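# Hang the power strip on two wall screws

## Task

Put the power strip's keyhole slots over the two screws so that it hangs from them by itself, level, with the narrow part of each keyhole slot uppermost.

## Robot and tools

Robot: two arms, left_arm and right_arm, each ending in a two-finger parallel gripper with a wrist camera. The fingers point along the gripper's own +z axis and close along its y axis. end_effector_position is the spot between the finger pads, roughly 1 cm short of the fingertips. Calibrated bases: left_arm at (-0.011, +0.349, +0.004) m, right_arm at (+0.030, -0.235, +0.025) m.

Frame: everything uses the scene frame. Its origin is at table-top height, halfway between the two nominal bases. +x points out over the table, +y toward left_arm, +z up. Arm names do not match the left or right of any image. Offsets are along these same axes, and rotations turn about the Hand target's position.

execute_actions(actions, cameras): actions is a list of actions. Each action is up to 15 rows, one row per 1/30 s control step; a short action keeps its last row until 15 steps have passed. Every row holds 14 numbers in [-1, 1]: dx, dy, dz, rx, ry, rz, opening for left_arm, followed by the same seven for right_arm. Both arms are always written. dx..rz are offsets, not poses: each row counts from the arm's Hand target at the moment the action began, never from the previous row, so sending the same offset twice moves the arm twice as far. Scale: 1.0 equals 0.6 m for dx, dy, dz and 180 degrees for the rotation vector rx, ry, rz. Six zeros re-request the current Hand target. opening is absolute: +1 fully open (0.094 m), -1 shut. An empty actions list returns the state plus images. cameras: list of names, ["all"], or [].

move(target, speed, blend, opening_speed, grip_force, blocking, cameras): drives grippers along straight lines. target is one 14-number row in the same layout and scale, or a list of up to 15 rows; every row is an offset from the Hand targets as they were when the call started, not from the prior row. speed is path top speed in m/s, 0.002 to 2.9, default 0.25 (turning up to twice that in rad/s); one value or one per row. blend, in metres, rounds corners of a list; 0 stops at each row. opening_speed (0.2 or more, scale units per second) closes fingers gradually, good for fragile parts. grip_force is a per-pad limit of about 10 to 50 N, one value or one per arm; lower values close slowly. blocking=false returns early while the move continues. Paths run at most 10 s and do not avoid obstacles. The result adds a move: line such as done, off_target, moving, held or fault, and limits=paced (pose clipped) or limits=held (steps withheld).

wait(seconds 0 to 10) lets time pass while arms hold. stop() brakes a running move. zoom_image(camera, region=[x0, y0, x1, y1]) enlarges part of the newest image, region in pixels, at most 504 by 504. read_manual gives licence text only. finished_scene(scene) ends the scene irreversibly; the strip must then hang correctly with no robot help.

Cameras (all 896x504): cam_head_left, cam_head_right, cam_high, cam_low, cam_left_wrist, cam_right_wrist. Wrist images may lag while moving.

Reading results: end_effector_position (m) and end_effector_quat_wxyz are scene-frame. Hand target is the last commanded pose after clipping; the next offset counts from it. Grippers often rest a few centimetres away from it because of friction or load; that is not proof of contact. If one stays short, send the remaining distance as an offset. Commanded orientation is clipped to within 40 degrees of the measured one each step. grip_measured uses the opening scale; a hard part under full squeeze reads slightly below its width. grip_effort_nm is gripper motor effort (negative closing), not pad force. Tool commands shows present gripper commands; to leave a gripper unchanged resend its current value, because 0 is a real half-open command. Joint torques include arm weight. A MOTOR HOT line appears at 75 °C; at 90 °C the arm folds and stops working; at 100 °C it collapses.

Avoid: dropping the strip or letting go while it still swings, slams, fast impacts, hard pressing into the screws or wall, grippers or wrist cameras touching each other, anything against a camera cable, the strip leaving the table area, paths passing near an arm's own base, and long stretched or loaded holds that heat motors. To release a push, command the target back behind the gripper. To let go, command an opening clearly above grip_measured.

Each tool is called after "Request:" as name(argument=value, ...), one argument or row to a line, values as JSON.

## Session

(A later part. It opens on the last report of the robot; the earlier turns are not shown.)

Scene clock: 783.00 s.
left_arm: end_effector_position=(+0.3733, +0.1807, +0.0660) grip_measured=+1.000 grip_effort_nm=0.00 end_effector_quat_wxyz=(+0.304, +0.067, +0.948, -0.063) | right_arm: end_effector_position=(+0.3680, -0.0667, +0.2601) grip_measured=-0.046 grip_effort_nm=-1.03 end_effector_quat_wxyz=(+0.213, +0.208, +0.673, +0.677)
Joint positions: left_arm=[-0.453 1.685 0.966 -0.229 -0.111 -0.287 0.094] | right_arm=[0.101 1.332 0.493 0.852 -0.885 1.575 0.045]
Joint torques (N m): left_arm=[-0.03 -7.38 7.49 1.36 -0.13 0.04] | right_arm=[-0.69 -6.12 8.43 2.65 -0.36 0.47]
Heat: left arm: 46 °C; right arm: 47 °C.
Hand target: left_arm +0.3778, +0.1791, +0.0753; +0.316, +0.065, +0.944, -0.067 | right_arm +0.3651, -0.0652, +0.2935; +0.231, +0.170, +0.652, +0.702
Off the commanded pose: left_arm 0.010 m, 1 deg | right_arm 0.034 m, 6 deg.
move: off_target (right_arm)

Request:
move(
  target=[0,0,0,0,0,0,1, -0.0130,0.0076,-0.0020,0.0,0.0000,0.0157,-0.4],
  speed=0.03,
)

Scene clock: 785.27 s.
left_arm: end_effector_position=(+0.3733, +0.1807, +0.0660) grip_measured=+1.000 grip_effort_nm=0.00 end_effector_quat_wxyz=(+0.304, +0.067, +0.948, -0.063) | right_arm: end_effector_position=(+0.3609, -0.0637, +0.2657) grip_measured=-0.046 grip_effort_nm=-1.03 end_effector_quat_wxyz=(+0.186, +0.203, +0.668, +0.692)
Joint positions: left_arm=[-0.453 1.685 0.966 -0.229 -0.111 -0.287 0.094] | right_arm=[0.094 1.332 0.493 0.885 -0.939 1.64 0.045]
Joint torques (N m): left_arm=[-0.03 -7.38 7.5 1.36 -0.13 0.04] | right_arm=[0.39 -5.5 8.09 2.47 -0.26 -0.02]
Heat: left arm: 47 °C; right arm: 47 °C.
Hand target: left_arm +0.3778, +0.1791, +0.0753; +0.316, +0.065, +0.944, -0.067 | right_arm +0.3572, -0.0606, +0.2922; +0.213, +0.154, +0.656, +0.708
Off the commanded pose: left_arm 0.010 m, 1 deg | right_arm 0.027 m, 7 deg.
move: off_target (right_arm)

Request:
move(
  target=[0,0,0,0,0,0,1, 0.0177,-0.0107,0.0010,-0.0093,-0.0131,-0.0041,-0.4],
  speed=0.03,
)

Scene clock: 796.90 s.
left_arm: end_effector_position=(+0.3733, +0.1807, +0.0660) grip_measured=+1.000 grip_effort_nm=0.00 end_effector_quat_wxyz=(+0.304, +0.067, +0.948, -0.063) | right_arm: end_effector_position=(+0.3653, -0.0692, +0.2636) grip_measured=-0.046 grip_effort_nm=-1.03 end_effector_quat_wxyz=(+0.198, +0.193, +0.672, +0.687)
Joint positions: left_arm=[-0.453 1.685 0.966 -0.229 -0.111 -0.287 0.094] | right_arm=[0.072 1.351 0.503 0.886 -0.959 1.6 0.045]
Joint torques (N m): left_arm=[-0.02 -7.36 7.49 1.36 -0.13 0.03] | right_arm=[-0.28 -4.48 9.69 2.5 -0.29 -0.11]
Heat: left arm: 47 °C; right arm: 47 °C.
Hand target: left_arm +0.3778, +0.1791, +0.0753; +0.316, +0.065, +0.944, -0.067 | right_arm +0.3678, -0.0671, +0.2930; +0.234, +0.141, +0.660, +0.700
Off the commanded pose: left_arm 0.010 m, 1 deg | right_arm 0.029 m, 7 deg.
move: off_target (right_arm)

Request:
move(
  target=[0,0,0,0,0,0,1, 0.0071,0.0065,-0.0138,-0.0009,0.0149,-0.0049,-0.4],
  speed=0.03,
)

Scene clock: 799.53 s.
left_arm: end_effector_position=(+0.3733, +0.1807, +0.0660) grip_measured=+1.000 grip_effort_nm=0.00 end_effector_quat_wxyz=(+0.304, +0.067, +0.948, -0.063) | right_arm: end_effector_position=(+0.3671, -0.0677, +0.2591) grip_measured=-0.046 grip_effort_nm=-1.03 end_effector_quat_wxyz=(+0.195, +0.200, +0.674, +0.684)
Joint positions: left_arm=[-0.453 1.685 0.966 -0.229 -0.111 -0.287 0.094] | right_arm=[0.08 1.359 0.503 0.875 -0.944 1.596 0.045]
Joint torques (N m): left_arm=[-0.02 -7.36 7.5 1.36 -0.13 0.04] | right_arm=[0.87 -4.45 10.28 2.17 -0.03 -0.07]
Heat: left arm: 47 °C; right arm: 47 °C.
Hand target: left_arm +0.3778, +0.1791, +0.0753; +0.316, +0.065, +0.944, -0.067 | right_arm +0.3721, -0.0631, +0.2846; +0.224, +0.162, +0.666, +0.693
Off the commanded pose: left_arm 0.010 m, 1 deg | right_arm 0.026 m, 6 deg.
move: off_target (right_arm)

Request:
move(
  target=[0,0,0,0,0,0,1, -0.0008,0.0046,0.0042,-0.0011,-0.0041,0.0024,-0.4],
  speed=0.02,
)

Scene clock: 802.20 s.
left_arm: end_effector_position=(+0.3733, +0.1807, +0.0660) grip_measured=+1.000 grip_effort_nm=0.00 end_effector_quat_wxyz=(+0.304, +0.067, +0.948, -0.063) | right_arm: end_effector_position=(+0.3673, -0.0659, +0.2610) grip_measured=-0.046 grip_effort_nm=-1.03 end_effector_quat_wxyz=(+0.196, +0.196, +0.675, +0.684)
Joint positions: left_arm=[-0.453 1.685 0.966 -0.229 -0.111 -0.287 0.094] | right_arm=[0.085 1.359 0.509 0.871 -0.943 1.592 0.045]
Joint torques (N m): left_arm=[-0.03 -7.38 7.5 1.36 -0.13 0.03] | right_arm=[1.17 -4.49 10.03 2.21 -0.08 -0.15]
Heat: left arm: 47 °C; right arm: 46 °C.
Hand target: left_arm +0.3778, +0.1791, +0.0753; +0.316, +0.065, +0.944, -0.067 | right_arm +0.3716, -0.0603, +0.2870; +0.226, +0.155, +0.666, +0.694
Off the commanded pose: left_arm 0.010 m, 1 deg | right_arm 0.027 m, 6 deg.
move: off_target (right_arm)

Request:
move(
  target=[0,0,0,0,0,0,1, 0.0018,0.0028,0.0014,0.0004,-0.0005,-0.0019,-0.4],
  speed=0.02,
)

Scene clock: 804.33 s.
left_arm: end_effector_position=(+0.3733, +0.1807, +0.0660) grip_measured=+1.000 grip_effort_nm=0.00 end_effector_quat_wxyz=(+0.304, +0.067, +0.948, -0.063) | right_arm: end_effector_position=(+0.3675, -0.0659, +0.2610) grip_measured=-0.046 grip_effort_nm=-1.03 end_effector_quat_wxyz=(+0.197, +0.196, +0.675, +0.684)
Joint positions: left_arm=[-0.453 1.685 0.966 -0.229 -0.111 -0.287 0.094] | right_arm=[0.086 1.359 0.509 0.871 -0.941 1.591 0.045]
Joint torques (N m): left_arm=[-0.03 -7.38 7.5 1.36 -0.14 0.04] | right_arm=[1.77 -4.67 10.18 2.19 0.1 -0.11]
Heat: left arm: 47 °C; right arm: 46 °C.
Hand target: left_arm +0.3778, +0.1791, +0.0753; +0.316, +0.065, +0.944, -0.067 | right_arm +0.3726, -0.0587, +0.2879; +0.228, +0.156, +0.665, +0.694
Off the commanded pose: left_arm 0.010 m, 1 deg | right_arm 0.028 m, 6 deg.
move: off_target (right_arm)

Request:
move(
  target=[0,0,0,0,0,0,1, 0.0050,-0.0030,0.0010,0.0010,0.0000,-0.0062,-0.4],
  speed=0.02,
)

Scene clock: 805.87 s.
left_arm: end_effector_position=(+0.3733, +0.1807, +0.0660) grip_measured=+1.000 grip_effort_nm=0.00 end_effector_quat_wxyz=(+0.304, +0.067, +0.948, -0.063) | right_arm: end_effector_position=(+0.3678, -0.0659, +0.2610) grip_measured=-0.046 grip_effort_nm=-1.03 end_effector_quat_wxyz=(+0.197, +0.197, +0.674, +0.684)
Joint positions: left_arm=[-0.453 1.685 0.966 -0.229 -0.111 -0.287 0.094] | right_arm=[0.086 1.359 0.509 0.871 -0.939 1.591 0.045]
Joint torques (N m): left_arm=[-0.03 -7.36 7.5 1.36 -0.13 0.04] | right_arm=[1.73 -4.75 10.14 2.22 0.23 -0.11]
Heat: left arm: 47 °C; right arm: 46 °C.
Hand target: left_arm +0.3778, +0.1791, +0.0753; +0.316, +0.065, +0.944, -0.067 | right_arm +0.3757, -0.0605, +0.2885; +0.235, +0.163, +0.662, +0.693
Off the commanded pose: left_arm 0.010 m, 1 deg | right_arm 0.029 m, 6 deg.
move: off_target (right_arm)

Request:
move(
  target=[0,0,0,0,0,0,1, 0,0,0,-0.0025,-0.0040,-0.0004,-0.4],
  speed=0.01,
)

Scene clock: 807.53 s.
left_arm: end_effector_position=(+0.3733, +0.1807, +0.0660) grip_measured=+1.000 grip_effort_nm=0.00 end_effector_quat_wxyz=(+0.304, +0.067, +0.948, -0.063) | right_arm: end_effector_position=(+0.3677, -0.0658, +0.2608) grip_measured=-0.046 grip_effort_nm=-1.03 end_effector_quat_wxyz=(+0.200, +0.194, +0.675, +0.683)
Joint positions: left_arm=[-0.453 1.685 0.966 -0.229 -0.111 -0.287 0.094] | right_arm=[0.087 1.359 0.509 0.871 -0.939 1.582 0.045]
Joint torques (N m): left_arm=[-0.03 -7.38 7.5 1.36 -0.13 0.04] | right_arm=[1.72 -4.79 10.45 2.21 0.26 -0.15]
Heat: left arm: 47 °C; right arm: 46 °C.
Hand target: left_arm +0.3778, +0.1791, +0.0753; +0.316, +0.065, +0.944, -0.067 | right_arm +0.3756, -0.0604, +0.2885; +0.240, +0.158, +0.663, +0.691
Off the commanded pose: left_arm 0.010 m, 1 deg | right_arm 0.029 m, 6 deg.
move: off_target (right_arm)

Request:
move(
  target=[0,0,0,0,0,0,1, 0,0,0,0.0055,0.0086,0.0008,-0.4],
  speed=0.01,
)

Scene clock: 809.77 s.
left_arm: end_effector_position=(+0.3733, +0.1807, +0.0660) grip_measured=+1.000 grip_effort_nm=0.00 end_effector_quat_wxyz=(+0.304, +0.067, +0.948, -0.063) | right_arm: end_effector_position=(+0.3679, -0.0659, +0.2609) grip_measured=-0.046 grip_effort_nm=-1.03 end_effector_quat_wxyz=(+0.195, +0.200, +0.674, +0.684)
Joint positions: left_arm=[-0.453 1.685 0.966 -0.229 -0.111 -0.287 0.094] | right_arm=[0.087 1.359 0.509 0.871 -0.938 1.599 0.045]
Joint torques (N m): left_arm=[-0.03 -7.38 7.5 1.35 -0.13 0.04] | right_arm=[2.03 -4.66 10.21 2.23 0.15 0.01]
Heat: left arm: 47 °C; right arm: 45 °C.
Hand target: left_arm +0.3778, +0.1791, +0.0753; +0.316, +0.065, +0.944, -0.067 | right_arm +0.3757, -0.0605, +0.2885; +0.229, +0.169, +0.661, +0.695
Off the commanded pose: left_arm 0.010 m, 1 deg | right_arm 0.029 m, 6 deg.
move: off_target (right_arm)

Request:
execute_actions(
  actions=[],
  cameras=["cam_right_wrist"],
)

Scene clock: 815.10 s.
left_arm: end_effector_position=(+0.3733, +0.1807, +0.0660) grip_measured=+1.000 grip_effort_nm=0.00 end_effector_quat_wxyz=(+0.304, +0.067, +0.948, -0.063) | right_arm: end_effector_position=(+0.3679, -0.0659, +0.2609) grip_measured=-0.046 grip_effort_nm=-1.03 end_effector_quat_wxyz=(+0.195, +0.200, +0.674, +0.684)
Joint positions: left_arm=[-0.453 1.685 0.966 -0.229 -0.111 -0.287 0.094] | right_arm=[0.087 1.359 0.509 0.871 -0.938 1.6 0.045]
Joint velocities: within noise
Joint torques (N m): left_arm=[-0.03 -7.36 7.5 1.36 -0.13 0.04] | right_arm=[1.77 -4.74 10.43 2.22 0.21 0.01]
Motor temperatures (°C): left_arm=[26 33 47 36 27 27 26] | right_arm=[28 29 46 45 26 25 27]
Heat: left arm: 47 °C; right arm: 46 °C.
Hand target: left_arm +0.3778, +0.1791, +0.0753; +0.316, +0.065, +0.944, -0.067 | right_arm +0.3757, -0.0605, +0.2885; +0.229, +0.169, +0.661, +0.695
Tool commands: left_gripper/opening=+1.0 right_gripper/opening=-0.4
Off the commanded pose: left_arm 0.010 m, 1 deg | right_arm 0.029 m, 6 deg.
camera_calibration:
cam_right_wrist: T_world_to_cam=[[0.0230814, 0.028567, -0.999325, 0.258963], [-0.989894, 0.140549, -0.0188458, 0.41451], [0.139916, 0.989662, 0.0315224, 0.0955491], [0, 0, 0, 1]] pos_world=[0.390975, -0.160218, 0.263588]
Images, in order (width x height): cam_right_wrist 896x504.

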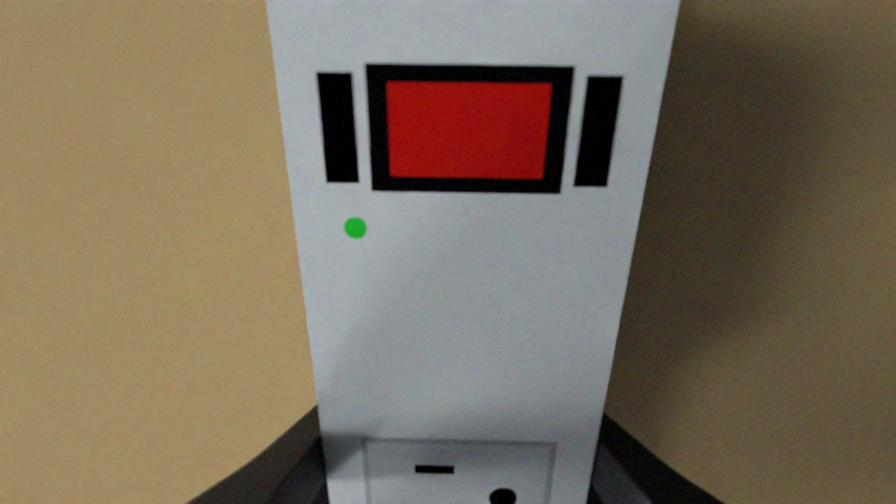

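Request:
move(
  target=[0,0,0,0,0,0,1, 0,0,0,-0.0098,-0.0158,-0.0014,-0.4],
  speed=0.02,
)

Scene clock: 819.17 s.
left_arm: end_effector_position=(+0.3733, +0.1807, +0.0660) grip_measured=+1.000 grip_effort_nm=0.00 end_effector_quat_wxyz=(+0.304, +0.067, +0.948, -0.063) | right_arm: end_effector_position=(+0.3690, -0.0659, +0.2600) grip_measured=-0.046 grip_effort_nm=-1.03 end_effector_quat_wxyz=(+0.211, +0.189, +0.678, +0.679)
Joint positions: left_arm=[-0.453 1.685 0.966 -0.229 -0.111 -0.287 0.094] | right_arm=[0.09 1.36 0.509 0.867 -0.928 1.555 0.045]
Joint torques (N m): left_arm=[-0.03 -7.35 7.5 1.36 -0.13 0.03] | right_arm=[1.7 -4.75 10.09 2.31 0.15 -0.14]
Heat: left arm: 47 °C; right arm: 46 °C.
Hand target: left_arm +0.3778, +0.1791, +0.0753; +0.316, +0.065, +0.944, -0.067 | right_arm +0.3757, -0.0605, +0.2884; +0.249, +0.149, +0.665, +0.688
Off the commanded pose: left_arm 0.010 m, 1 deg | right_arm 0.030 m, 7 deg.
move: off_target (right_arm)

Request:
move(
  target=[0,0,0,0,0,0,1, -0.0258,0.0155,-0.0035,-0.0060,0.0000,0.0310,-0.4],
  speed=0.03,
)

Scene clock: 832.20 s.
left_arm: end_effector_position=(+0.3733, +0.1807, +0.0660) grip_measured=+1.000 grip_effort_nm=0.00 end_effector_quat_wxyz=(+0.304, +0.067, +0.948, -0.063) | right_arm: end_effector_position=(+0.3681, -0.0652, +0.2596) grip_measured=-0.046 grip_effort_nm=-1.03 end_effector_quat_wxyz=(+0.212, +0.180, +0.682, +0.676)
Joint positions: left_arm=[-0.453 1.685 0.966 -0.229 -0.111 -0.287 0.094] | right_arm=[0.088 1.36 0.514 0.854 -0.941 1.533 0.045]
Joint torques (N m): left_arm=[-0.03 -7.36 7.5 1.36 -0.13 0.03] | right_arm=[1.84 -4.81 10.13 2.19 -0.7 -0.12]
Heat: left arm: 47 °C; right arm: 46 °C.
Hand target: left_arm +0.3778, +0.1791, +0.0753; +0.316, +0.065, +0.944, -0.067 | right_arm +0.3602, -0.0511, +0.2863; +0.217, +0.114, +0.678, +0.693
Off the commanded pose: left_arm 0.010 m, 1 deg | right_arm 0.031 m, 8 deg.
move: off_target (right_arm)

Request:
move(
  target=[
    [0,0,0,0,0,0,1, 0.0008,0.0001,-0.0110,-0.0010,0.0127,0,-0.4],
    [0,0,0,0,0,0,1, -0.0010,-0.0001,0.0140,0.0012,-0.0159,0,-0.4],
    [0,0,0,0,0,0,1, 0,0,0,0,0,0,-0.4],
  ],
  speed=0.04,
)

Scene clock: 836.53 s.
left_arm: end_effector_position=(+0.3733, +0.1807, +0.0660) grip_measured=+1.000 grip_effort_nm=0.00 end_effector_quat_wxyz=(+0.304, +0.067, +0.948, -0.063) | right_arm: end_effector_position=(+0.3683, -0.0654, +0.2598) grip_measured=-0.046 grip_effort_nm=-1.03 end_effector_quat_wxyz=(+0.212, +0.177, +0.684, +0.675)
Joint positions: left_arm=[-0.453 1.685 0.966 -0.229 -0.111 -0.287 0.094] | right_arm=[0.085 1.36 0.52 0.843 -0.948 1.522 0.045]
Joint torques (N m): left_arm=[-0.02 -7.36 7.5 1.36 -0.13 0.04] | right_arm=[2.04 -5.07 9.58 2.31 -0.62 -0.06]
Heat: left arm: 47 °C; right arm: 47 °C.
Hand target: left_arm +0.3778, +0.1791, +0.0753; +0.316, +0.065, +0.944, -0.067 | right_arm +0.3603, -0.0512, +0.2864; +0.217, +0.114, +0.678, +0.693
Off the commanded pose: left_arm 0.010 m, 1 deg | right_arm 0.031 m, 8 deg.
move: off_target (right_arm)

Request:
move(
  target=[0,0,0,0,0,0,1, -0.0037,0.0066,0,0,0,0.0038,-0.4],
  speed=0.02,
)

Scene clock: 838.00 s.
left_arm: end_effector_position=(+0.3733, +0.1807, +0.0660) grip_measured=+1.000 grip_effort_nm=0.00 end_effector_quat_wxyz=(+0.304, +0.067, +0.948, -0.063) | right_arm: end_effector_position=(+0.3682, -0.0653, +0.2598) grip_measured=-0.046 grip_effort_nm=-1.03 end_effector_quat_wxyz=(+0.212, +0.177, +0.684, +0.675)
Joint positions: left_arm=[-0.453 1.685 0.966 -0.229 -0.111 -0.287 0.094] | right_arm=[0.085 1.36 0.52 0.843 -0.948 1.522 0.045]
Joint torques (N m): left_arm=[-0.03 -7.36 7.5 1.36 -0.13 0.03] | right_arm=[2.93 -5 9.7 2.26 -0.63 0]
Heat: left arm: 47 °C; right arm: 47 °C.
Hand target: left_arm +0.3778, +0.1791, +0.0753; +0.316, +0.065, +0.944, -0.067 | right_arm +0.3580, -0.0472, +0.2865; +0.213, +0.110, +0.679, +0.694
Off the commanded pose: left_arm 0.010 m, 1 deg | right_arm 0.034 m, 8 deg.
move: off_target (right_arm)

Request:
move(
  target=[0,0,0,0,0,0,1, -0.0012,-0.0047,-0.0268,-0.0022,0.0222,-0.0025,-0.4],
  speed=0.02,
)

Scene clock: 844.23 s.
left_arm: end_effector_position=(+0.3733, +0.1807, +0.0660) grip_measured=+1.000 grip_effort_nm=0.00 end_effector_quat_wxyz=(+0.304, +0.067, +0.948, -0.063) | right_arm: end_effector_position=(+0.3682, -0.0653, +0.2592) grip_measured=-0.046 grip_effort_nm=-1.03 end_effector_quat_wxyz=(+0.211, +0.178, +0.684, +0.675)
Joint positions: left_arm=[-0.453 1.685 0.966 -0.229 -0.111 -0.287 0.094] | right_arm=[0.085 1.36 0.52 0.84 -0.948 1.523 0.045]
Joint torques (N m): left_arm=[-0.03 -7.36 7.49 1.36 -0.13 0.04] | right_arm=[2.41 -4.63 8.05 1.84 -0.66 0.02]
Heat: left arm: 47 °C; right arm: 47 °C.
Hand target: left_arm +0.3778, +0.1791, +0.0753; +0.316, +0.065, +0.944, -0.067 | right_arm +0.3573, -0.0500, +0.2704; +0.192, +0.136, +0.688, +0.687
Off the commanded pose: left_arm 0.010 m, 1 deg | right_arm 0.022 m, 5 deg.
move: off_target (right_arm)

Request:
move(
  target=[0,0,0,0,0,0,1, 0.0008,0.0001,-0.0083,-0.00095,0.0095,0,-0.4],
  speed=0.015,
)

Scene clock: 846.17 s.
left_arm: end_effector_position=(+0.3733, +0.1807, +0.0660) grip_measured=+1.000 grip_effort_nm=0.00 end_effector_quat_wxyz=(+0.304, +0.067, +0.948, -0.063) | right_arm: end_effector_position=(+0.3673, -0.0644, +0.2565) grip_measured=-0.046 grip_effort_nm=-1.03 end_effector_quat_wxyz=(+0.203, +0.182, +0.687, +0.674)
Joint positions: left_arm=[-0.453 1.685 0.966 -0.229 -0.111 -0.287 0.094] | right_arm=[0.087 1.36 0.52 0.824 -0.952 1.524 0.045]
Joint torques (N m): left_arm=[-0.03 -7.36 7.51 1.36 -0.13 0.04] | right_arm=[2.13 -4.53 8.38 1.78 -0.59 0.03]
Heat: left arm: 47 °C; right arm: 47 °C.
Hand target: left_arm +0.3778, +0.1791, +0.0753; +0.316, +0.065, +0.944, -0.067 | right_arm +0.3578, -0.0500, +0.2654; +0.182, +0.146, +0.691, +0.684
Off the commanded pose: left_arm 0.010 m, 1 deg | right_arm 0.019 m, 5 deg.
move: off_target (right_arm)

Request:
move(
  target=[0,0,0,0,0,0,1, 0.0008,0.0001,-0.0083,-0.00095,0.0095,0,-0.4],
  speed=0.015,
)

Scene clock: 848.50 s.
left_arm: end_effector_position=(+0.3733, +0.1807, +0.0660) grip_measured=+1.000 grip_effort_nm=0.00 end_effector_quat_wxyz=(+0.304, +0.067, +0.948, -0.063) | right_arm: end_effector_position=(+0.3674, -0.0644, +0.2562) grip_measured=-0.046 grip_effort_nm=-1.03 end_effector_quat_wxyz=(+0.202, +0.183, +0.687, +0.674)
Joint positions: left_arm=[-0.453 1.685 0.966 -0.229 -0.111 -0.287 0.094] | right_arm=[0.087 1.36 0.521 0.821 -0.952 1.524 0.045]
Joint torques (N m): left_arm=[-0.03 -7.38 7.51 1.35 -0.14 0.03] | right_arm=[2.4 -4.34 8.2 1.48 -0.63 0.01]
Heat: left arm: 47 °C; right arm: 47 °C.
Hand target: left_arm +0.3778, +0.1791, +0.0753; +0.316, +0.065, +0.944, -0.067 | right_arm +0.3583, -0.0500, +0.2604; +0.172, +0.156, +0.695, +0.680
Off the commanded pose: left_arm 0.010 m, 1 deg | right_arm 0.018 m, 5 deg.
move: off_target (right_arm)

Request:
move(
  target=[0,0,0,0,0,0,1, 0.0090,0.0020,0.0010,0.0010,0.0000,-0.0125,-0.4],
  speed=0.02,
)

Scene clock: 850.23 s.
left_arm: end_effector_position=(+0.3733, +0.1807, +0.0660) grip_measured=+1.000 grip_effort_nm=0.00 end_effector_quat_wxyz=(+0.304, +0.067, +0.948, -0.063) | right_arm: end_effector_position=(+0.3676, -0.0641, +0.2562) grip_measured=-0.046 grip_effort_nm=-1.03 end_effector_quat_wxyz=(+0.202, +0.184, +0.687, +0.674)
Joint positions: left_arm=[-0.453 1.685 0.966 -0.229 -0.111 -0.287 0.094] | right_arm=[0.089 1.36 0.521 0.821 -0.949 1.526 0.045]
Joint torques (N m): left_arm=[-0.03 -7.36 7.49 1.36 -0.13 0.03] | right_arm=[3.96 -4.26 8.21 1.54 -0.06 0.04]
Heat: left arm: 47 °C; right arm: 47 °C.
Hand target: left_arm +0.3778, +0.1791, +0.0753; +0.316, +0.065, +0.944, -0.067 | right_arm +0.3636, -0.0487, +0.2610; +0.185, +0.170, +0.691, +0.678
Off the commanded pose: left_arm 0.010 m, 1 deg | right_arm 0.017 m, 3 deg.
move: off_target (right_arm)

Request:
move(
  target=[
    [0,0,0,0,0,0,1, 0.0056,-0.0108,0,0,0,-0.0063,-0.4],
    [0,0,0,0,0,0,1, 0.0200,-0.0192,0.0030,0.0030,0.0002,-0.0235,-0.4],
    [0,0,0,0,0,0,1, 0.0145,-0.0085,0.0030,0.0030,0.0002,-0.0172,-0.4],
  ],
  speed=0.03,
)

Scene clock: 853.83 s.
left_arm: end_effector_position=(+0.3733, +0.1807, +0.0660) grip_measured=+1.000 grip_effort_nm=0.00 end_effector_quat_wxyz=(+0.304, +0.067, +0.948, -0.063) | right_arm: end_effector_position=(+0.3683, -0.0643, +0.2564) grip_measured=-0.046 grip_effort_nm=-1.03 end_effector_quat_wxyz=(+0.198, +0.191, +0.685, +0.675)
Joint positions: left_arm=[-0.453 1.685 0.966 -0.229 -0.111 -0.287 0.094] | right_arm=[0.09 1.36 0.521 0.822 -0.944 1.543 0.045]
Joint torques (N m): left_arm=[-0.03 -7.36 7.5 1.36 -0.14 0.04] | right_arm=[3.82 -4.33 8.05 1.7 0.35 0.09]
Heat: left arm: 47 °C; right arm: 46 °C.
Hand target: left_arm +0.3778, +0.1791, +0.0753; +0.316, +0.065, +0.944, -0.067 | right_arm +0.3723, -0.0538, +0.2627; +0.202, +0.190, +0.683, +0.676
Off the commanded pose: left_arm 0.010 m, 1 deg | right_arm 0.013 m, 0 deg.
move: off_target (right_arm)

Request:
move(
  target=[0,0,0,0,0,0,1, 0.0010,0.0001,-0.0110,-0.0013,0.0127,0,-0.4],
  speed=0.015,
)

Scene clock: 856.07 s.
left_arm: end_effector_position=(+0.3733, +0.1807, +0.0660) grip_measured=+1.000 grip_effort_nm=0.00 end_effector_quat_wxyz=(+0.304, +0.067, +0.948, -0.063) | right_arm: end_effector_position=(+0.3683, -0.0644, +0.2564) grip_measured=-0.046 grip_effort_nm=-1.03 end_effector_quat_wxyz=(+0.198, +0.192, +0.684, +0.675)
Joint positions: left_arm=[-0.453 1.685 0.966 -0.229 -0.111 -0.287 0.094] | right_arm=[0.09 1.359 0.521 0.821 -0.943 1.545 0.045]
Joint torques (N m): left_arm=[-0.03 -7.36 7.5 1.36 -0.13 0.04] | right_arm=[3.7 -3.93 8.39 1.33 0.35 0.06]
Heat: left arm: 47 °C; right arm: 46 °C.
Hand target: left_arm +0.3778, +0.1791, +0.0753; +0.316, +0.065, +0.944, -0.067 | right_arm +0.3729, -0.0538, +0.2562; +0.189, +0.203, +0.688, +0.671
Off the commanded pose: left_arm 0.010 m, 1 deg | right_arm 0.012 m, 2 deg.
move: off_target (right_arm)

Request:
move(
  target=[0,0,0,0,0,0,1, 0.0050,-0.0100,0,0,0,-0.0057,-0.4],
  speed=0.015,
)

Scene clock: 857.47 s.
left_arm: end_effector_position=(+0.3733, +0.1807, +0.0660) grip_measured=+1.000 grip_effort_nm=0.00 end_effector_quat_wxyz=(+0.304, +0.067, +0.948, -0.063) | right_arm: end_effector_position=(+0.3683, -0.0644, +0.2564) grip_measured=-0.046 grip_effort_nm=-1.03 end_effector_quat_wxyz=(+0.198, +0.192, +0.684, +0.675)
Joint positions: left_arm=[-0.453 1.685 0.966 -0.229 -0.111 -0.287 0.094] | right_arm=[0.09 1.359 0.521 0.821 -0.943 1.545 0.045]
Joint torques (N m): left_arm=[-0.02 -7.38 7.5 1.36 -0.13 0.03] | right_arm=[2.14 -4 8.29 1.38 0.37 0.05]
Heat: left arm: 47 °C; right arm: 46 °C.
Hand target: left_arm +0.3778, +0.1791, +0.0753; +0.316, +0.065, +0.944, -0.067 | right_arm +0.3759, -0.0598, +0.2562; +0.195, +0.209, +0.686, +0.669
Off the commanded pose: left_arm 0.010 m, 1 deg | right_arm 0.009 m, 2 deg.
move: done

Request:
move(
  target=[0,0,0,0,0,0,1, 0.0012,0.0001,-0.0138,-0.0016,0.0159,0,-0.4],
  speed=0.015,
)

Scene clock: 860.10 s.
left_arm: end_effector_position=(+0.3733, +0.1807, +0.0660) grip_measured=+1.000 grip_effort_nm=0.00 end_effector_quat_wxyz=(+0.304, +0.067, +0.948, -0.063) | right_arm: end_effector_position=(+0.3699, -0.0654, +0.2540) grip_measured=-0.046 grip_effort_nm=-1.03 end_effector_quat_wxyz=(+0.195, +0.201, +0.686, +0.672)
Joint positions: left_arm=[-0.453 1.685 0.966 -0.229 -0.111 -0.287 0.094] | right_arm=[0.09 1.357 0.523 0.799 -0.932 1.545 0.045]
Joint torques (N m): left_arm=[-0.03 -7.36 7.5 1.36 -0.13 0.04] | right_arm=[2.29 -3.44 8.62 1.07 0.27 0.06]
Heat: left arm: 47 °C; right arm: 46 °C.
Hand target: left_arm +0.3778, +0.1791, +0.0753; +0.316, +0.065, +0.944, -0.067 | right_arm +0.3766, -0.0597, +0.2479; +0.178, +0.225, +0.693, +0.662
Off the commanded pose: left_arm 0.010 m, 1 deg | right_arm 0.011 m, 4 deg.
move: off_target (right_arm)

Request:
move(
  target=[0,0,0,0,0,0,1, -0.0060,0.0030,0.0190,0.0022,-0.0223,0.0050,-0.4],
  speed=0.03,
)

Scene clock: 866.00 s.
left_arm: end_effector_position=(+0.3733, +0.1807, +0.0660) grip_measured=+1.000 grip_effort_nm=0.01 end_effector_quat_wxyz=(+0.304, +0.067, +0.948, -0.063) | right_arm: end_effector_position=(+0.3699, -0.0653, +0.2544) grip_measured=-0.046 grip_effort_nm=-1.03 end_effector_quat_wxyz=(+0.196, +0.201, +0.685, +0.672)
Joint positions: left_arm=[-0.453 1.685 0.966 -0.229 -0.111 -0.287 0.094] | right_arm=[0.09 1.357 0.523 0.801 -0.932 1.546 0.045]
Joint torques (N m): left_arm=[-0.03 -7.36 7.5 1.36 -0.13 0.04] | right_arm=[2.36 -4.1 7.97 1.67 0.12 -0.01]
Heat: left arm: 47 °C; right arm: 45 °C.
Hand target: left_arm +0.3778, +0.1791, +0.0753; +0.316, +0.065, +0.944, -0.067 | right_arm +0.3730, -0.0579, +0.2592; +0.196, +0.197, +0.685, +0.673
Off the commanded pose: left_arm 0.010 m, 1 deg | right_arm 0.009 m, 0 deg.
move: done

Request:
move(
  target=[0,0,0,0,0,0,1, 0.0045,-0.0115,0.0300,0,0,-0.0060,-0.4],
  speed=0.03,
)

Scene clock: 879.03 s.
left_arm: end_effector_position=(+0.3733, +0.1807, +0.0660) grip_measured=+1.000 grip_effort_nm=0.00 end_effector_quat_wxyz=(+0.304, +0.067, +0.948, -0.063) | right_arm: end_effector_position=(+0.3697, -0.0655, +0.2562) grip_measured=-0.046 grip_effort_nm=-1.03 end_effector_quat_wxyz=(+0.180, +0.217, +0.691, +0.666)
Joint positions: left_arm=[-0.453 1.685 0.966 -0.229 -0.111 -0.287 0.094] | right_arm=[0.09 1.328 0.55 0.696 -0.931 1.548 0.045]
Joint torques (N m): left_arm=[-0.03 -7.36 7.5 1.36 -0.13 0.04] | right_arm=[0.47 -5.97 9.72 1.81 0.12 -0.01]
Heat: left arm: 47 °C; right arm: 44 °C.
Hand target: left_arm +0.3778, +0.1791, +0.0753; +0.316, +0.065, +0.944, -0.067 | right_arm +0.3757, -0.0648, +0.2772; +0.203, +0.203, +0.684, +0.671
Off the commanded pose: left_arm 0.010 m, 1 deg | right_arm 0.022 m, 3 deg.
move: off_target (right_arm)

Request:
move(
  target=[0,0,0,0,0,0,1, -0.0015,-0.0002,0.0270,0.0029,-0.0317,0,-0.4],
  speed=0.04,
)

Scene clock: 882.70 s.
left_arm: end_effector_position=(+0.3733, +0.1807, +0.0660) grip_measured=+1.000 grip_effort_nm=0.00 end_effector_quat_wxyz=(+0.304, +0.067, +0.948, -0.063) | right_arm: end_effector_position=(+0.3698, -0.0655, +0.2574) grip_measured=-0.046 grip_effort_nm=-1.03 end_effector_quat_wxyz=(+0.181, +0.216, +0.690, +0.667)
Joint positions: left_arm=[-0.453 1.685 0.966 -0.229 -0.111 -0.287 0.094] | right_arm=[0.09 1.327 0.551 0.701 -0.931 1.549 0.045]
Joint torques (N m): left_arm=[-0.03 -7.38 7.51 1.36 -0.13 0.04] | right_arm=[0.5 -6.31 8.96 2.72 0.13 -0.05]
Heat: left arm: 47 °C; right arm: 44 °C.
Hand target: left_arm +0.3778, +0.1791, +0.0753; +0.316, +0.065, +0.944, -0.067 | right_arm +0.3748, -0.0649, +0.2936; +0.236, +0.171, +0.669, +0.684
Off the commanded pose: left_arm 0.010 m, 1 deg | right_arm 0.036 m, 9 deg.
move: off_target (right_arm)

Request:
move(
  target=[0,0,0,0,0,0,1, -0.0008,-0.0001,0.0138,0.0014,-0.0159,0,-0.4],
  speed=0.04,
)

Scene clock: 884.10 s.
left_arm: end_effector_position=(+0.3733, +0.1807, +0.0660) grip_measured=+1.000 grip_effort_nm=0.00 end_effector_quat_wxyz=(+0.304, +0.067, +0.948, -0.063) | right_arm: end_effector_position=(+0.3708, -0.0660, +0.2613) grip_measured=-0.046 grip_effort_nm=-1.03 end_effector_quat_wxyz=(+0.190, +0.211, +0.687, +0.669)
Joint positions: left_arm=[-0.453 1.685 0.966 -0.229 -0.111 -0.287 0.094] | right_arm=[0.09 1.327 0.551 0.723 -0.926 1.548 0.045]
Joint torques (N m): left_arm=[-0.03 -7.36 7.49 1.36 -0.13 0.04] | right_arm=[0.66 -6.68 8.9 3.03 0.07 -0.04]
Heat: left arm: 47 °C; right arm: 44 °C.
Hand target: left_arm +0.3778, +0.1791, +0.0753; +0.316, +0.065, +0.944, -0.067 | right_arm +0.3743, -0.0649, +0.3019; +0.252, +0.154, +0.662, +0.689
Off the commanded pose: left_arm 0.010 m, 1 deg | right_arm 0.041 m, 10 deg.
move: off_target (right_arm)

Request:
move(
  target=[0,0,0,0,0,0,1, -0.0120,-0.0200,0,0,0,0,-0.4],
  speed=0.04,
)

Scene clock: 885.67 s.
left_arm: end_effector_position=(+0.3733, +0.1807, +0.0660) grip_measured=+1.000 grip_effort_nm=0.00 end_effector_quat_wxyz=(+0.304, +0.067, +0.948, -0.063) | right_arm: end_effector_position=(+0.3740, -0.0783, +0.2758) grip_measured=-0.046 grip_effort_nm=-1.03 end_effector_quat_wxyz=(+0.221, +0.199, +0.675, +0.675)
Joint positions: left_arm=[-0.453 1.685 0.966 -0.229 -0.111 -0.287 0.094] | right_arm=[0.051 1.314 0.551 0.779 -0.937 1.556 0.045]
Joint torques (N m): left_arm=[-0.03 -7.36 7.49 1.36 -0.13 0.04] | right_arm=[-0.05 -6.98 6.79 2.51 -0.21 -0.01]
Heat: left arm: 47 °C; right arm: 44 °C.
Hand target: left_arm +0.3778, +0.1791, +0.0753; +0.316, +0.065, +0.944, -0.067 | right_arm +0.3672, -0.0770, +0.3019; +0.252, +0.154, +0.662, +0.689
Off the commanded pose: left_arm 0.010 m, 1 deg | right_arm 0.027 m, 7 deg.
move: off_target (right_arm)

Request:
move(
  target=[0,0,0,0,0,0,1, -0.0817,-0.0883,0.2133,0,0,0,-0.4],
  speed=0.12,
  cameras=["cam_right_wrist"],
)

Scene clock: 888.77 s.
left_arm: end_effector_position=(+0.3733, +0.1807, +0.0660) grip_measured=+1.000 grip_effort_nm=0.00 end_effector_quat_wxyz=(+0.304, +0.067, +0.948, -0.063) | right_arm: end_effector_position=(+0.3329, -0.1361, +0.3961) grip_measured=-0.046 grip_effort_nm=-1.03 end_effector_quat_wxyz=(+0.214, +0.216, +0.661, +0.686)
Joint positions: left_arm=[-0.453 1.685 0.966 -0.229 -0.111 -0.287 0.094] | right_arm=[-0.221 1.02 0.841 0.269 -1.191 1.668 0.045]
Joint torques (N m): left_arm=[-0.03 -7.36 7.5 1.36 -0.14 0.04] | right_arm=[0.27 -4.94 11.1 2.1 -0.31 -0.11]
Heat: left arm: 47 °C; right arm: 44 °C.
Hand target: left_arm +0.3778, +0.1791, +0.0753; +0.316, +0.065, +0.944, -0.067 | right_arm +0.3182, -0.1299, +0.4298; +0.252, +0.154, +0.662, +0.689
Off the commanded pose: left_arm 0.010 m, 1 deg | right_arm 0.037 m, 8 deg.
move: off_target (right_arm)
camera_calibration:
cam_right_wrist: T_world_to_cam=[[0.0354591, 0.0453257, -0.998343, 0.394675], [-0.980784, 0.193348, -0.0260572, 0.399268], [0.191847, 0.980083, 0.0513107, 0.13924], [0, 0, 0, 1]] pos_world=[0.350888, -0.231553, 0.39728]
Images, in order (width x height): cam_right_wrist 896x504.

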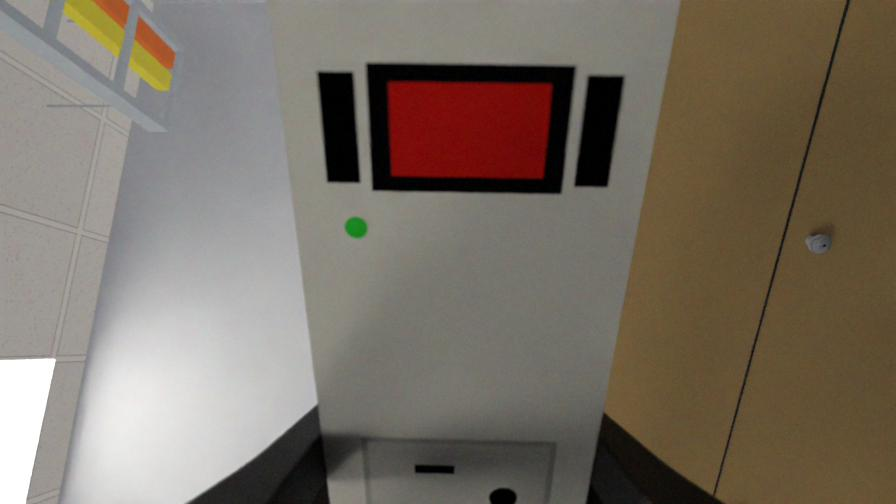

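Request:
move(
  target=[-0.117,-0.2082,0.6107,-0.2059,-0.1947,-0.4351,1, 0,0,0,0,0,0,-0.4],
  speed=0.35,
  cameras=["cam_left_wrist", "cam_head_left"],
)

Scene clock: 897.63 s.
left_arm: end_effector_position=(+0.3098, +0.0570, +0.4347) grip_measured=+1.000 grip_effort_nm=0.00 end_effector_quat_wxyz=(+0.450, +0.538, +0.516, -0.492) | right_arm: end_effector_position=(+0.3327, -0.1360, +0.3960) grip_measured=-0.046 grip_effort_nm=-1.03 end_effector_quat_wxyz=(+0.214, +0.216, +0.661, +0.686)
Joint positions: left_arm=[-0.321 1.701 1.858 -0.556 1.283 0.362 0.094] | right_arm=[-0.221 1.02 0.841 0.269 -1.192 1.668 0.045]
Joint torques (N m): left_arm=[-0.64 -5.87 9.96 1.34 0.42 0.16] | right_arm=[0.21 -5 11.08 2.12 -0.28 -0.11]
Heat: left arm: 48 °C; right arm: 45 °C.
Hand target: left_arm +0.3075, +0.0542, +0.4418; +0.453, +0.548, +0.502, -0.493 | right_arm +0.3181, -0.1299, +0.4298; +0.252, +0.154, +0.662, +0.689
Off the commanded pose: left_arm 0.008 m, 2 deg | right_arm 0.037 m, 8 deg.
move: off_target (right_arm)
camera_calibration:
cam_left_wrist: T_world_to_cam=[[-0.997948, 0.0589528, 0.0249681, 0.294412], [0.00876816, 0.512169, -0.85884, 0.379318], [-0.0634189, -0.856859, -0.511635, 0.378183], [0, 0, 0, 1]] pos_world=[0.314466, 0.112418, 0.511914]
Images, in order (width x height): cam_head_left 896x504, cam_left_wrist 896x504.

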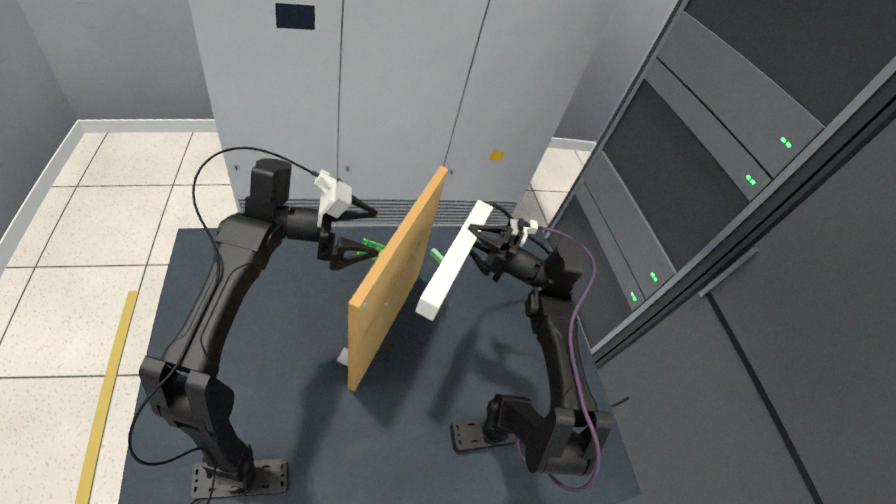

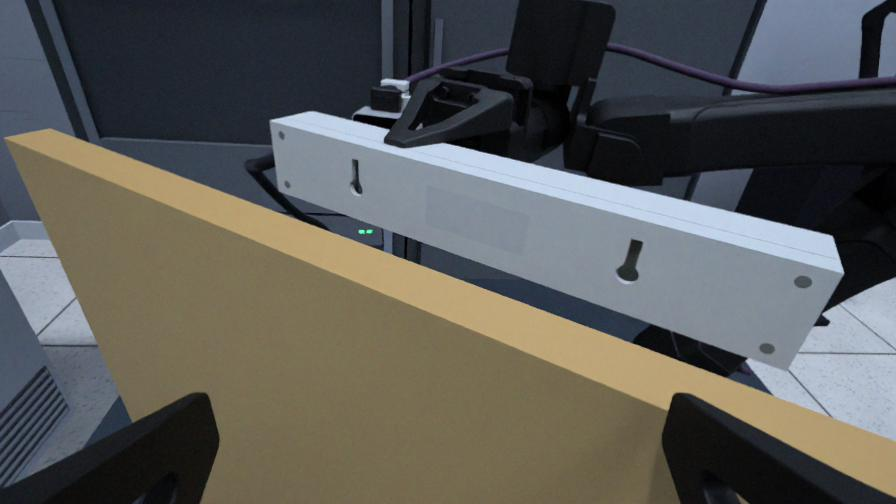

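Request:
zoom_image(
  camera="cam_left_wrist",
  region=[600, 225, 660, 295],
)

Request:
zoom_image(
  camera="cam_left_wrist",
  region=[330, 145, 385, 205],
)

Request:
zoom_image(
  camera="cam_left_wrist",
  region=[250, 90, 550, 260],
)

Request:
zoom_image(
  camera="cam_left_wrist",
  region=[550, 170, 850, 375],
)

Scaled by 7.200 from the camera's 896x504 image, which has a finer 1280x720 frame.

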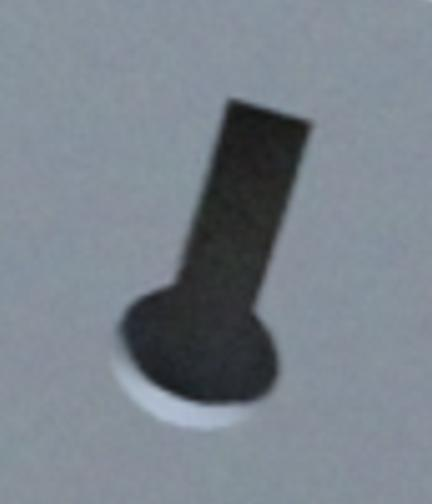

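Scaled by 8.400 from the camera's 896x504 image, which has a finer 1280x720 frame.

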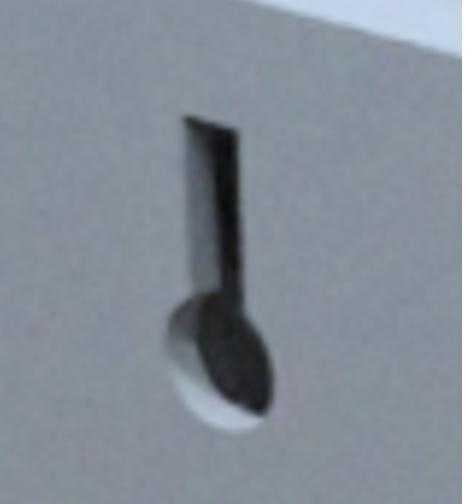

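Scaled by 1.680 from the camera's 896x504 image, which has a finer 1280x720 frame.

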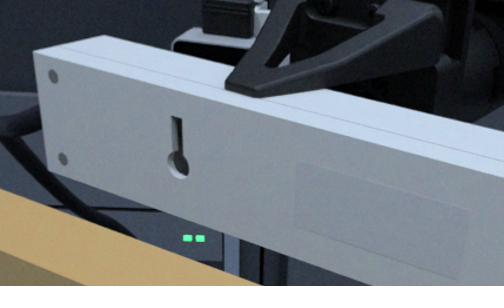

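Scaled by 1.680 from the camera's 896x504 image, which has a finer 1280x720 frame.

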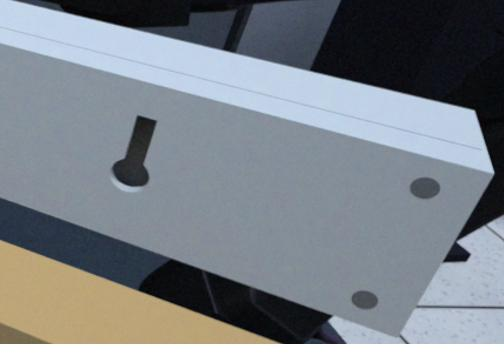

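Request:
zoom_image(
  camera="cam_left_wrist",
  region=[0, 110, 250, 250],
)

Request:
zoom_image(
  camera="cam_left_wrist",
  region=[640, 330, 896, 504],
)

Request:
zoom_image(
  camera="cam_left_wrist",
  region=[380, 200, 640, 380],
)

Request:
zoom_image(
  camera="cam_left_wrist",
  region=[255, 100, 315, 205],
)

Request:
zoom_image(
  camera="cam_left_wrist",
  region=[770, 250, 860, 385],
)

Scaled by 2.016 from the camera's 896x504 image, which has a finer 1280x720 frame.

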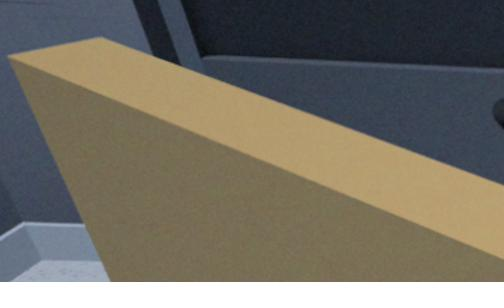

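Scaled by 1.969 from the camera's 896x504 image, which has a finer 1280x720 frame.

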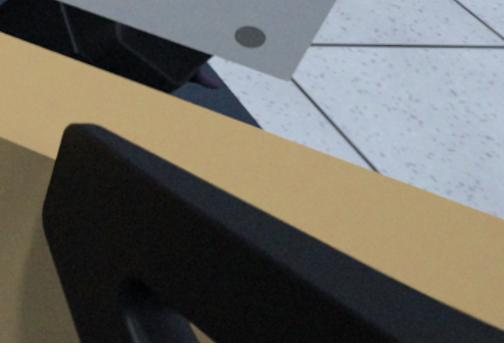

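Scaled by 1.938 from the camera's 896x504 image, which has a finer 1280x720 frame.

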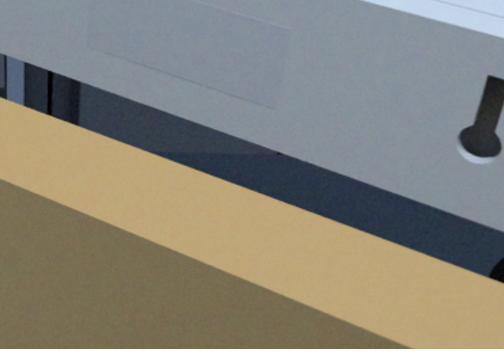

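Scaled by 4.800 from the camera's 896x504 image, which has a finer 1280x720 frame.

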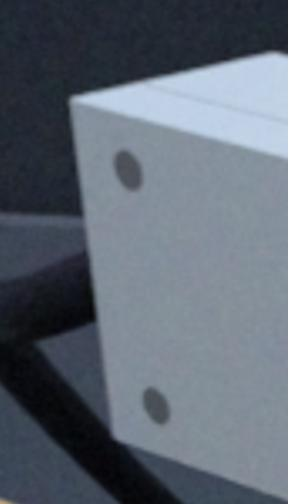

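Scaled by 3.733 from the camera's 896x504 image, which has a finer 1280x720 frame.

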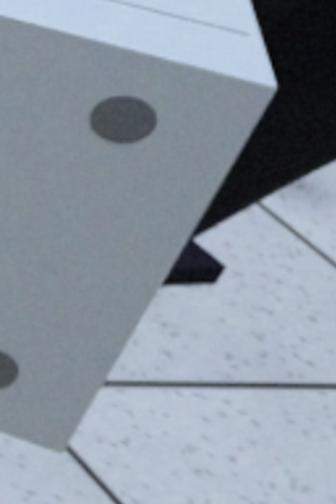

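Request:
zoom_image(
  camera="cam_left_wrist",
  region=[0, 120, 140, 420],
)

Request:
zoom_image(
  camera="cam_left_wrist",
  region=[0, 120, 60, 180],
)

Request:
zoom_image(
  camera="cam_left_wrist",
  region=[80, 350, 150, 420],
)

Scaled by 1.680 from the camera's 896x504 image, which has a finer 1280x720 frame.

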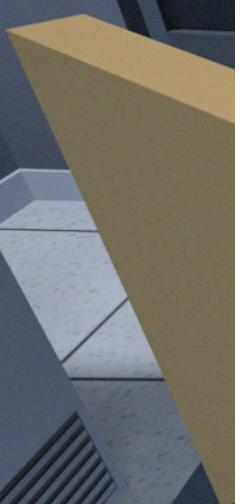

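Scaled by 8.400 from the camera's 896x504 image, which has a finer 1280x720 frame.

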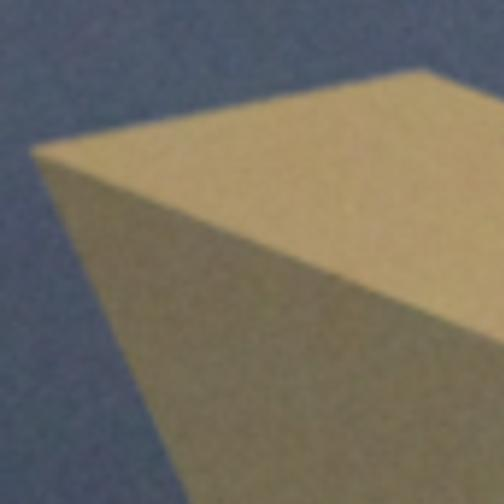

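Scaled by 7.200 from the camera's 896x504 image, which has a finer 1280x720 frame.

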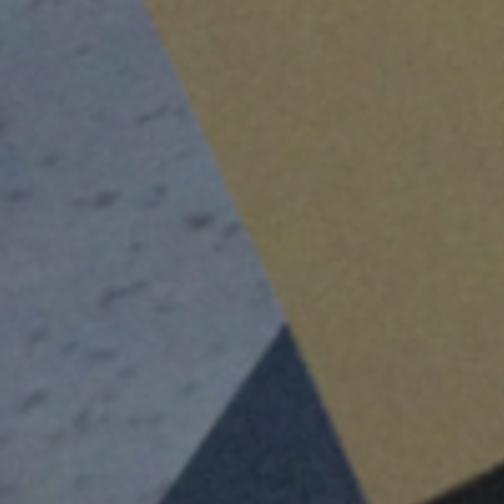

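Request:
execute_actions(
  actions=[],
  cameras=["cam_right_wrist"],
)

Request:
zoom_image(
  camera="cam_right_wrist",
  region=[790, 215, 850, 275],
)

Scene clock: 919.47 s.
left_arm: end_effector_position=(+0.3098, +0.0570, +0.4346) grip_measured=+1.000 grip_effort_nm=0.00 end_effector_quat_wxyz=(+0.450, +0.538, +0.516, -0.492) | right_arm: end_effector_position=(+0.3327, -0.1360, +0.3960) grip_measured=-0.046 grip_effort_nm=-1.03 end_effector_quat_wxyz=(+0.214, +0.216, +0.661, +0.686)
Joint positions: left_arm=[-0.321 1.701 1.858 -0.557 1.283 0.362 0.094] | right_arm=[-0.221 1.02 0.841 0.269 -1.192 1.668 0.045]
Joint velocities: within noise
Joint torques (N m): left_arm=[-0.64 -5.87 9.95 1.34 0.42 0.17] | right_arm=[0.06 -5.08 11.03 2.08 -0.22 -0.11]
Motor temperatures (°C): left_arm=[26 33 51 35 27 27 26] | right_arm=[28 28 47 43 26 25 27]
Heat: left arm: 51 °C; right arm: 47 °C.
Hand target: left_arm +0.3075, +0.0542, +0.4418; +0.453, +0.548, +0.502, -0.493 | right_arm +0.3181, -0.1299, +0.4298; +0.252, +0.154, +0.662, +0.689
Tool commands: left_gripper/opening=+1.0 right_gripper/opening=-0.4
Off the commanded pose: left_arm 0.008 m, 2 deg | right_arm 0.037 m, 8 deg.
camera_calibration:
cam_right_wrist: T_world_to_cam=[[0.0350104, 0.045333, -0.998358, 0.39484], [-0.980935, 0.192636, -0.0256523, 0.398878], [0.191157, 0.980222, 0.051213, 0.139475], [0, 0, 0, 1]] pos_world=[0.350788, -0.231454, 0.397281]
Images, in order (width x height): cam_right_wrist 896x504.

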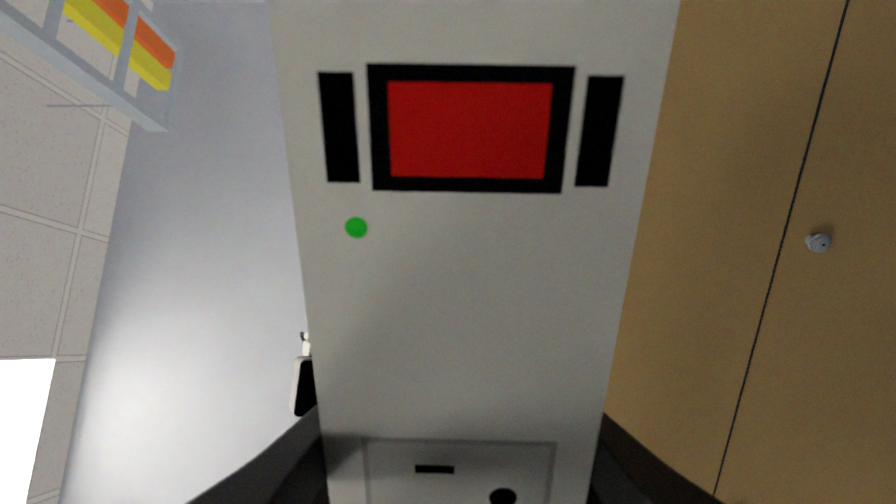

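Scaled by 8.400 from the camera's 896x504 image, which has a finer 1280x720 frame.

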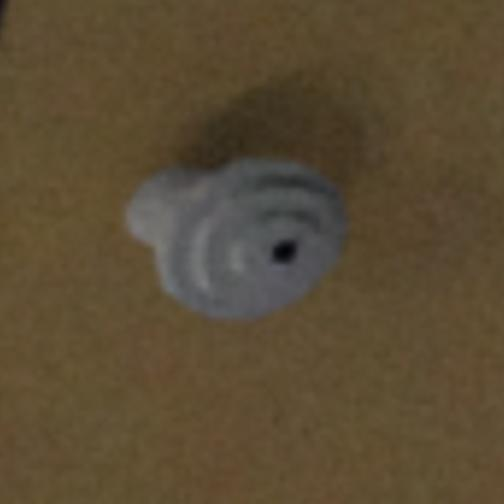

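Request:
move(
  target=[0.086,0.1427,0.02,0,0,0,1, 0.0642,0.1275,0.1367,0,0,0.0233,-0.4],
  speed=0.1,
  cameras=["cam_left_wrist", "cam_head_left"],
)

Scene clock: 929.87 s.
left_arm: end_effector_position=(+0.3586, +0.1388, +0.4496) grip_measured=+1.000 grip_effort_nm=0.00 end_effector_quat_wxyz=(+0.476, +0.518, +0.512, -0.493) | right_arm: end_effector_position=(+0.3669, -0.0595, +0.4764) grip_measured=-0.046 grip_effort_nm=-1.03 end_effector_quat_wxyz=(+0.189, +0.187, +0.678, +0.685)
Joint positions: left_arm=[-0.074 1.951 2.312 -1.15 1.484 0.774 0.094] | right_arm=[0.101 1.246 1.327 -0.065 -0.952 1.585 0.045]
Joint torques (N m): left_arm=[0.18 -6.86 8.75 0.97 0.65 0.15] | right_arm=[1.26 -4.71 11.38 2.42 -0.19 -0.25]
Heat: left arm: 51 °C; right arm: 48 °C.
Hand target: left_arm +0.3591, +0.1397, +0.4536; +0.452, +0.548, +0.502, -0.493 | right_arm +0.3567, -0.0534, +0.5118; +0.226, +0.130, +0.667, +0.698
Off the commanded pose: left_arm 0.004 m, 5 deg | right_arm 0.037 m, 8 deg.
move: off_target (left_arm, right_arm)
camera_calibration:
cam_left_wrist: T_world_to_cam=[[-0.999714, 0.0187289, 0.0149018, 0.348669], [-0.00437418, 0.469162, -0.883101, 0.37138], [-0.0235309, -0.882913, -0.468946, 0.429191], [0, 0, 0, 1]] pos_world=[0.360293, 0.198171, 0.524038]
Images, in order (width x height): cam_head_left 896x504, cam_left_wrist 896x504.

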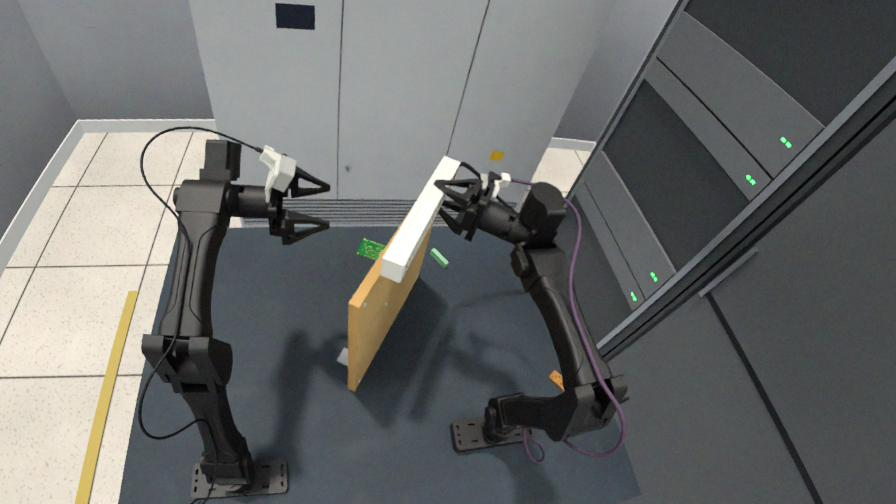

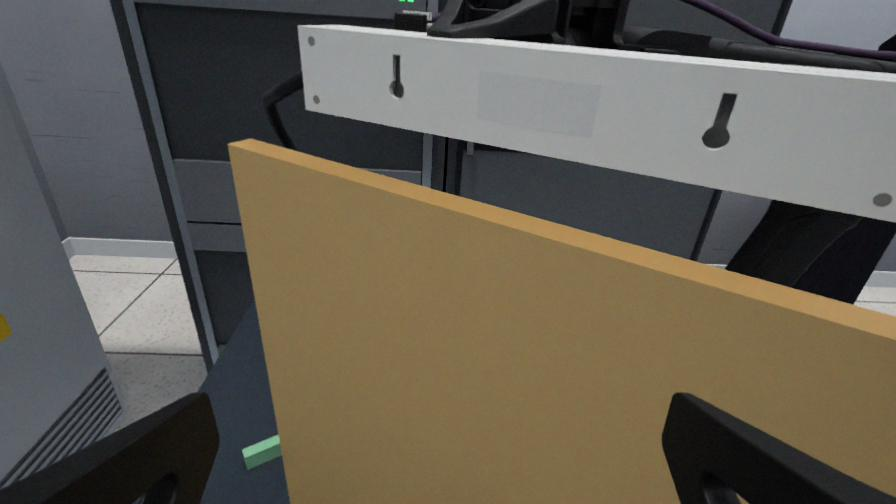

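Request:
zoom_image(
  camera="cam_left_wrist",
  region=[215, 10, 335, 160],
)

Request:
zoom_image(
  camera="cam_left_wrist",
  region=[776, 50, 896, 230],
)

Request:
zoom_image(
  camera="cam_left_wrist",
  region=[776, 230, 896, 360],
)

Request:
zoom_image(
  camera="cam_left_wrist",
  region=[500, 30, 620, 260],
)

Scaled by 3.360 from the camera's 896x504 image, which has a finer 1280x720 frame.

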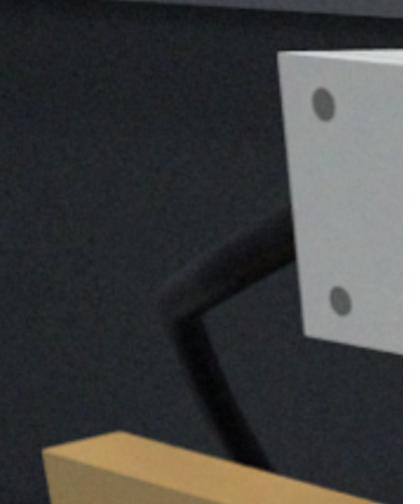

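Scaled by 2.800 from the camera's 896x504 image, which has a finer 1280x720 frame.

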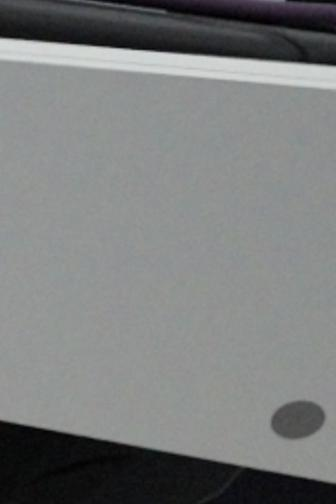

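Scaled by 3.877 from the camera's 896x504 image, which has a finer 1280x720 frame.

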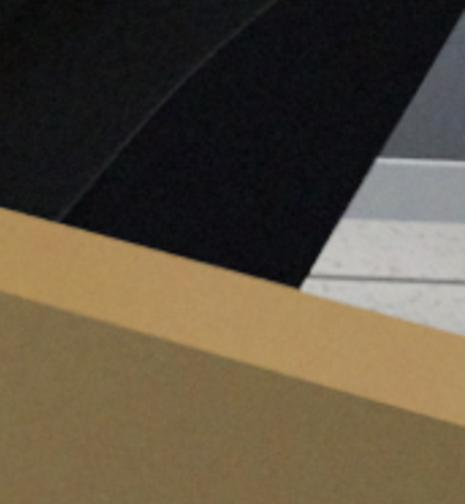

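Scaled by 2.191 from the camera's 896x504 image, which has a finer 1280x720 frame.

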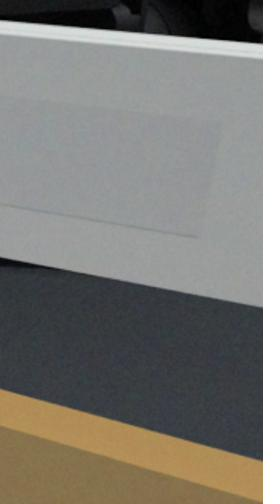

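Request:
zoom_image(
  camera="cam_left_wrist",
  region=[220, 134, 300, 214],
)

Request:
zoom_image(
  camera="cam_left_wrist",
  region=[240, 424, 320, 504],
)

Scaled by 6.300 from the camera's 896x504 image, which has a finer 1280x720 frame.

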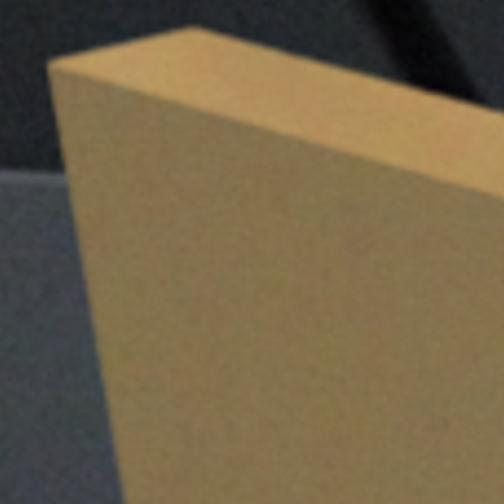

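Scaled by 6.300 from the camera's 896x504 image, which has a finer 1280x720 frame.

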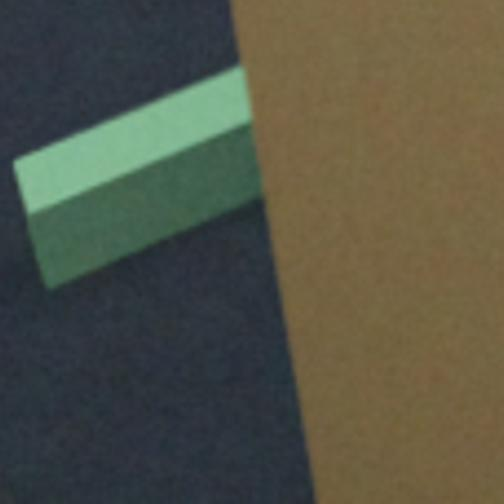

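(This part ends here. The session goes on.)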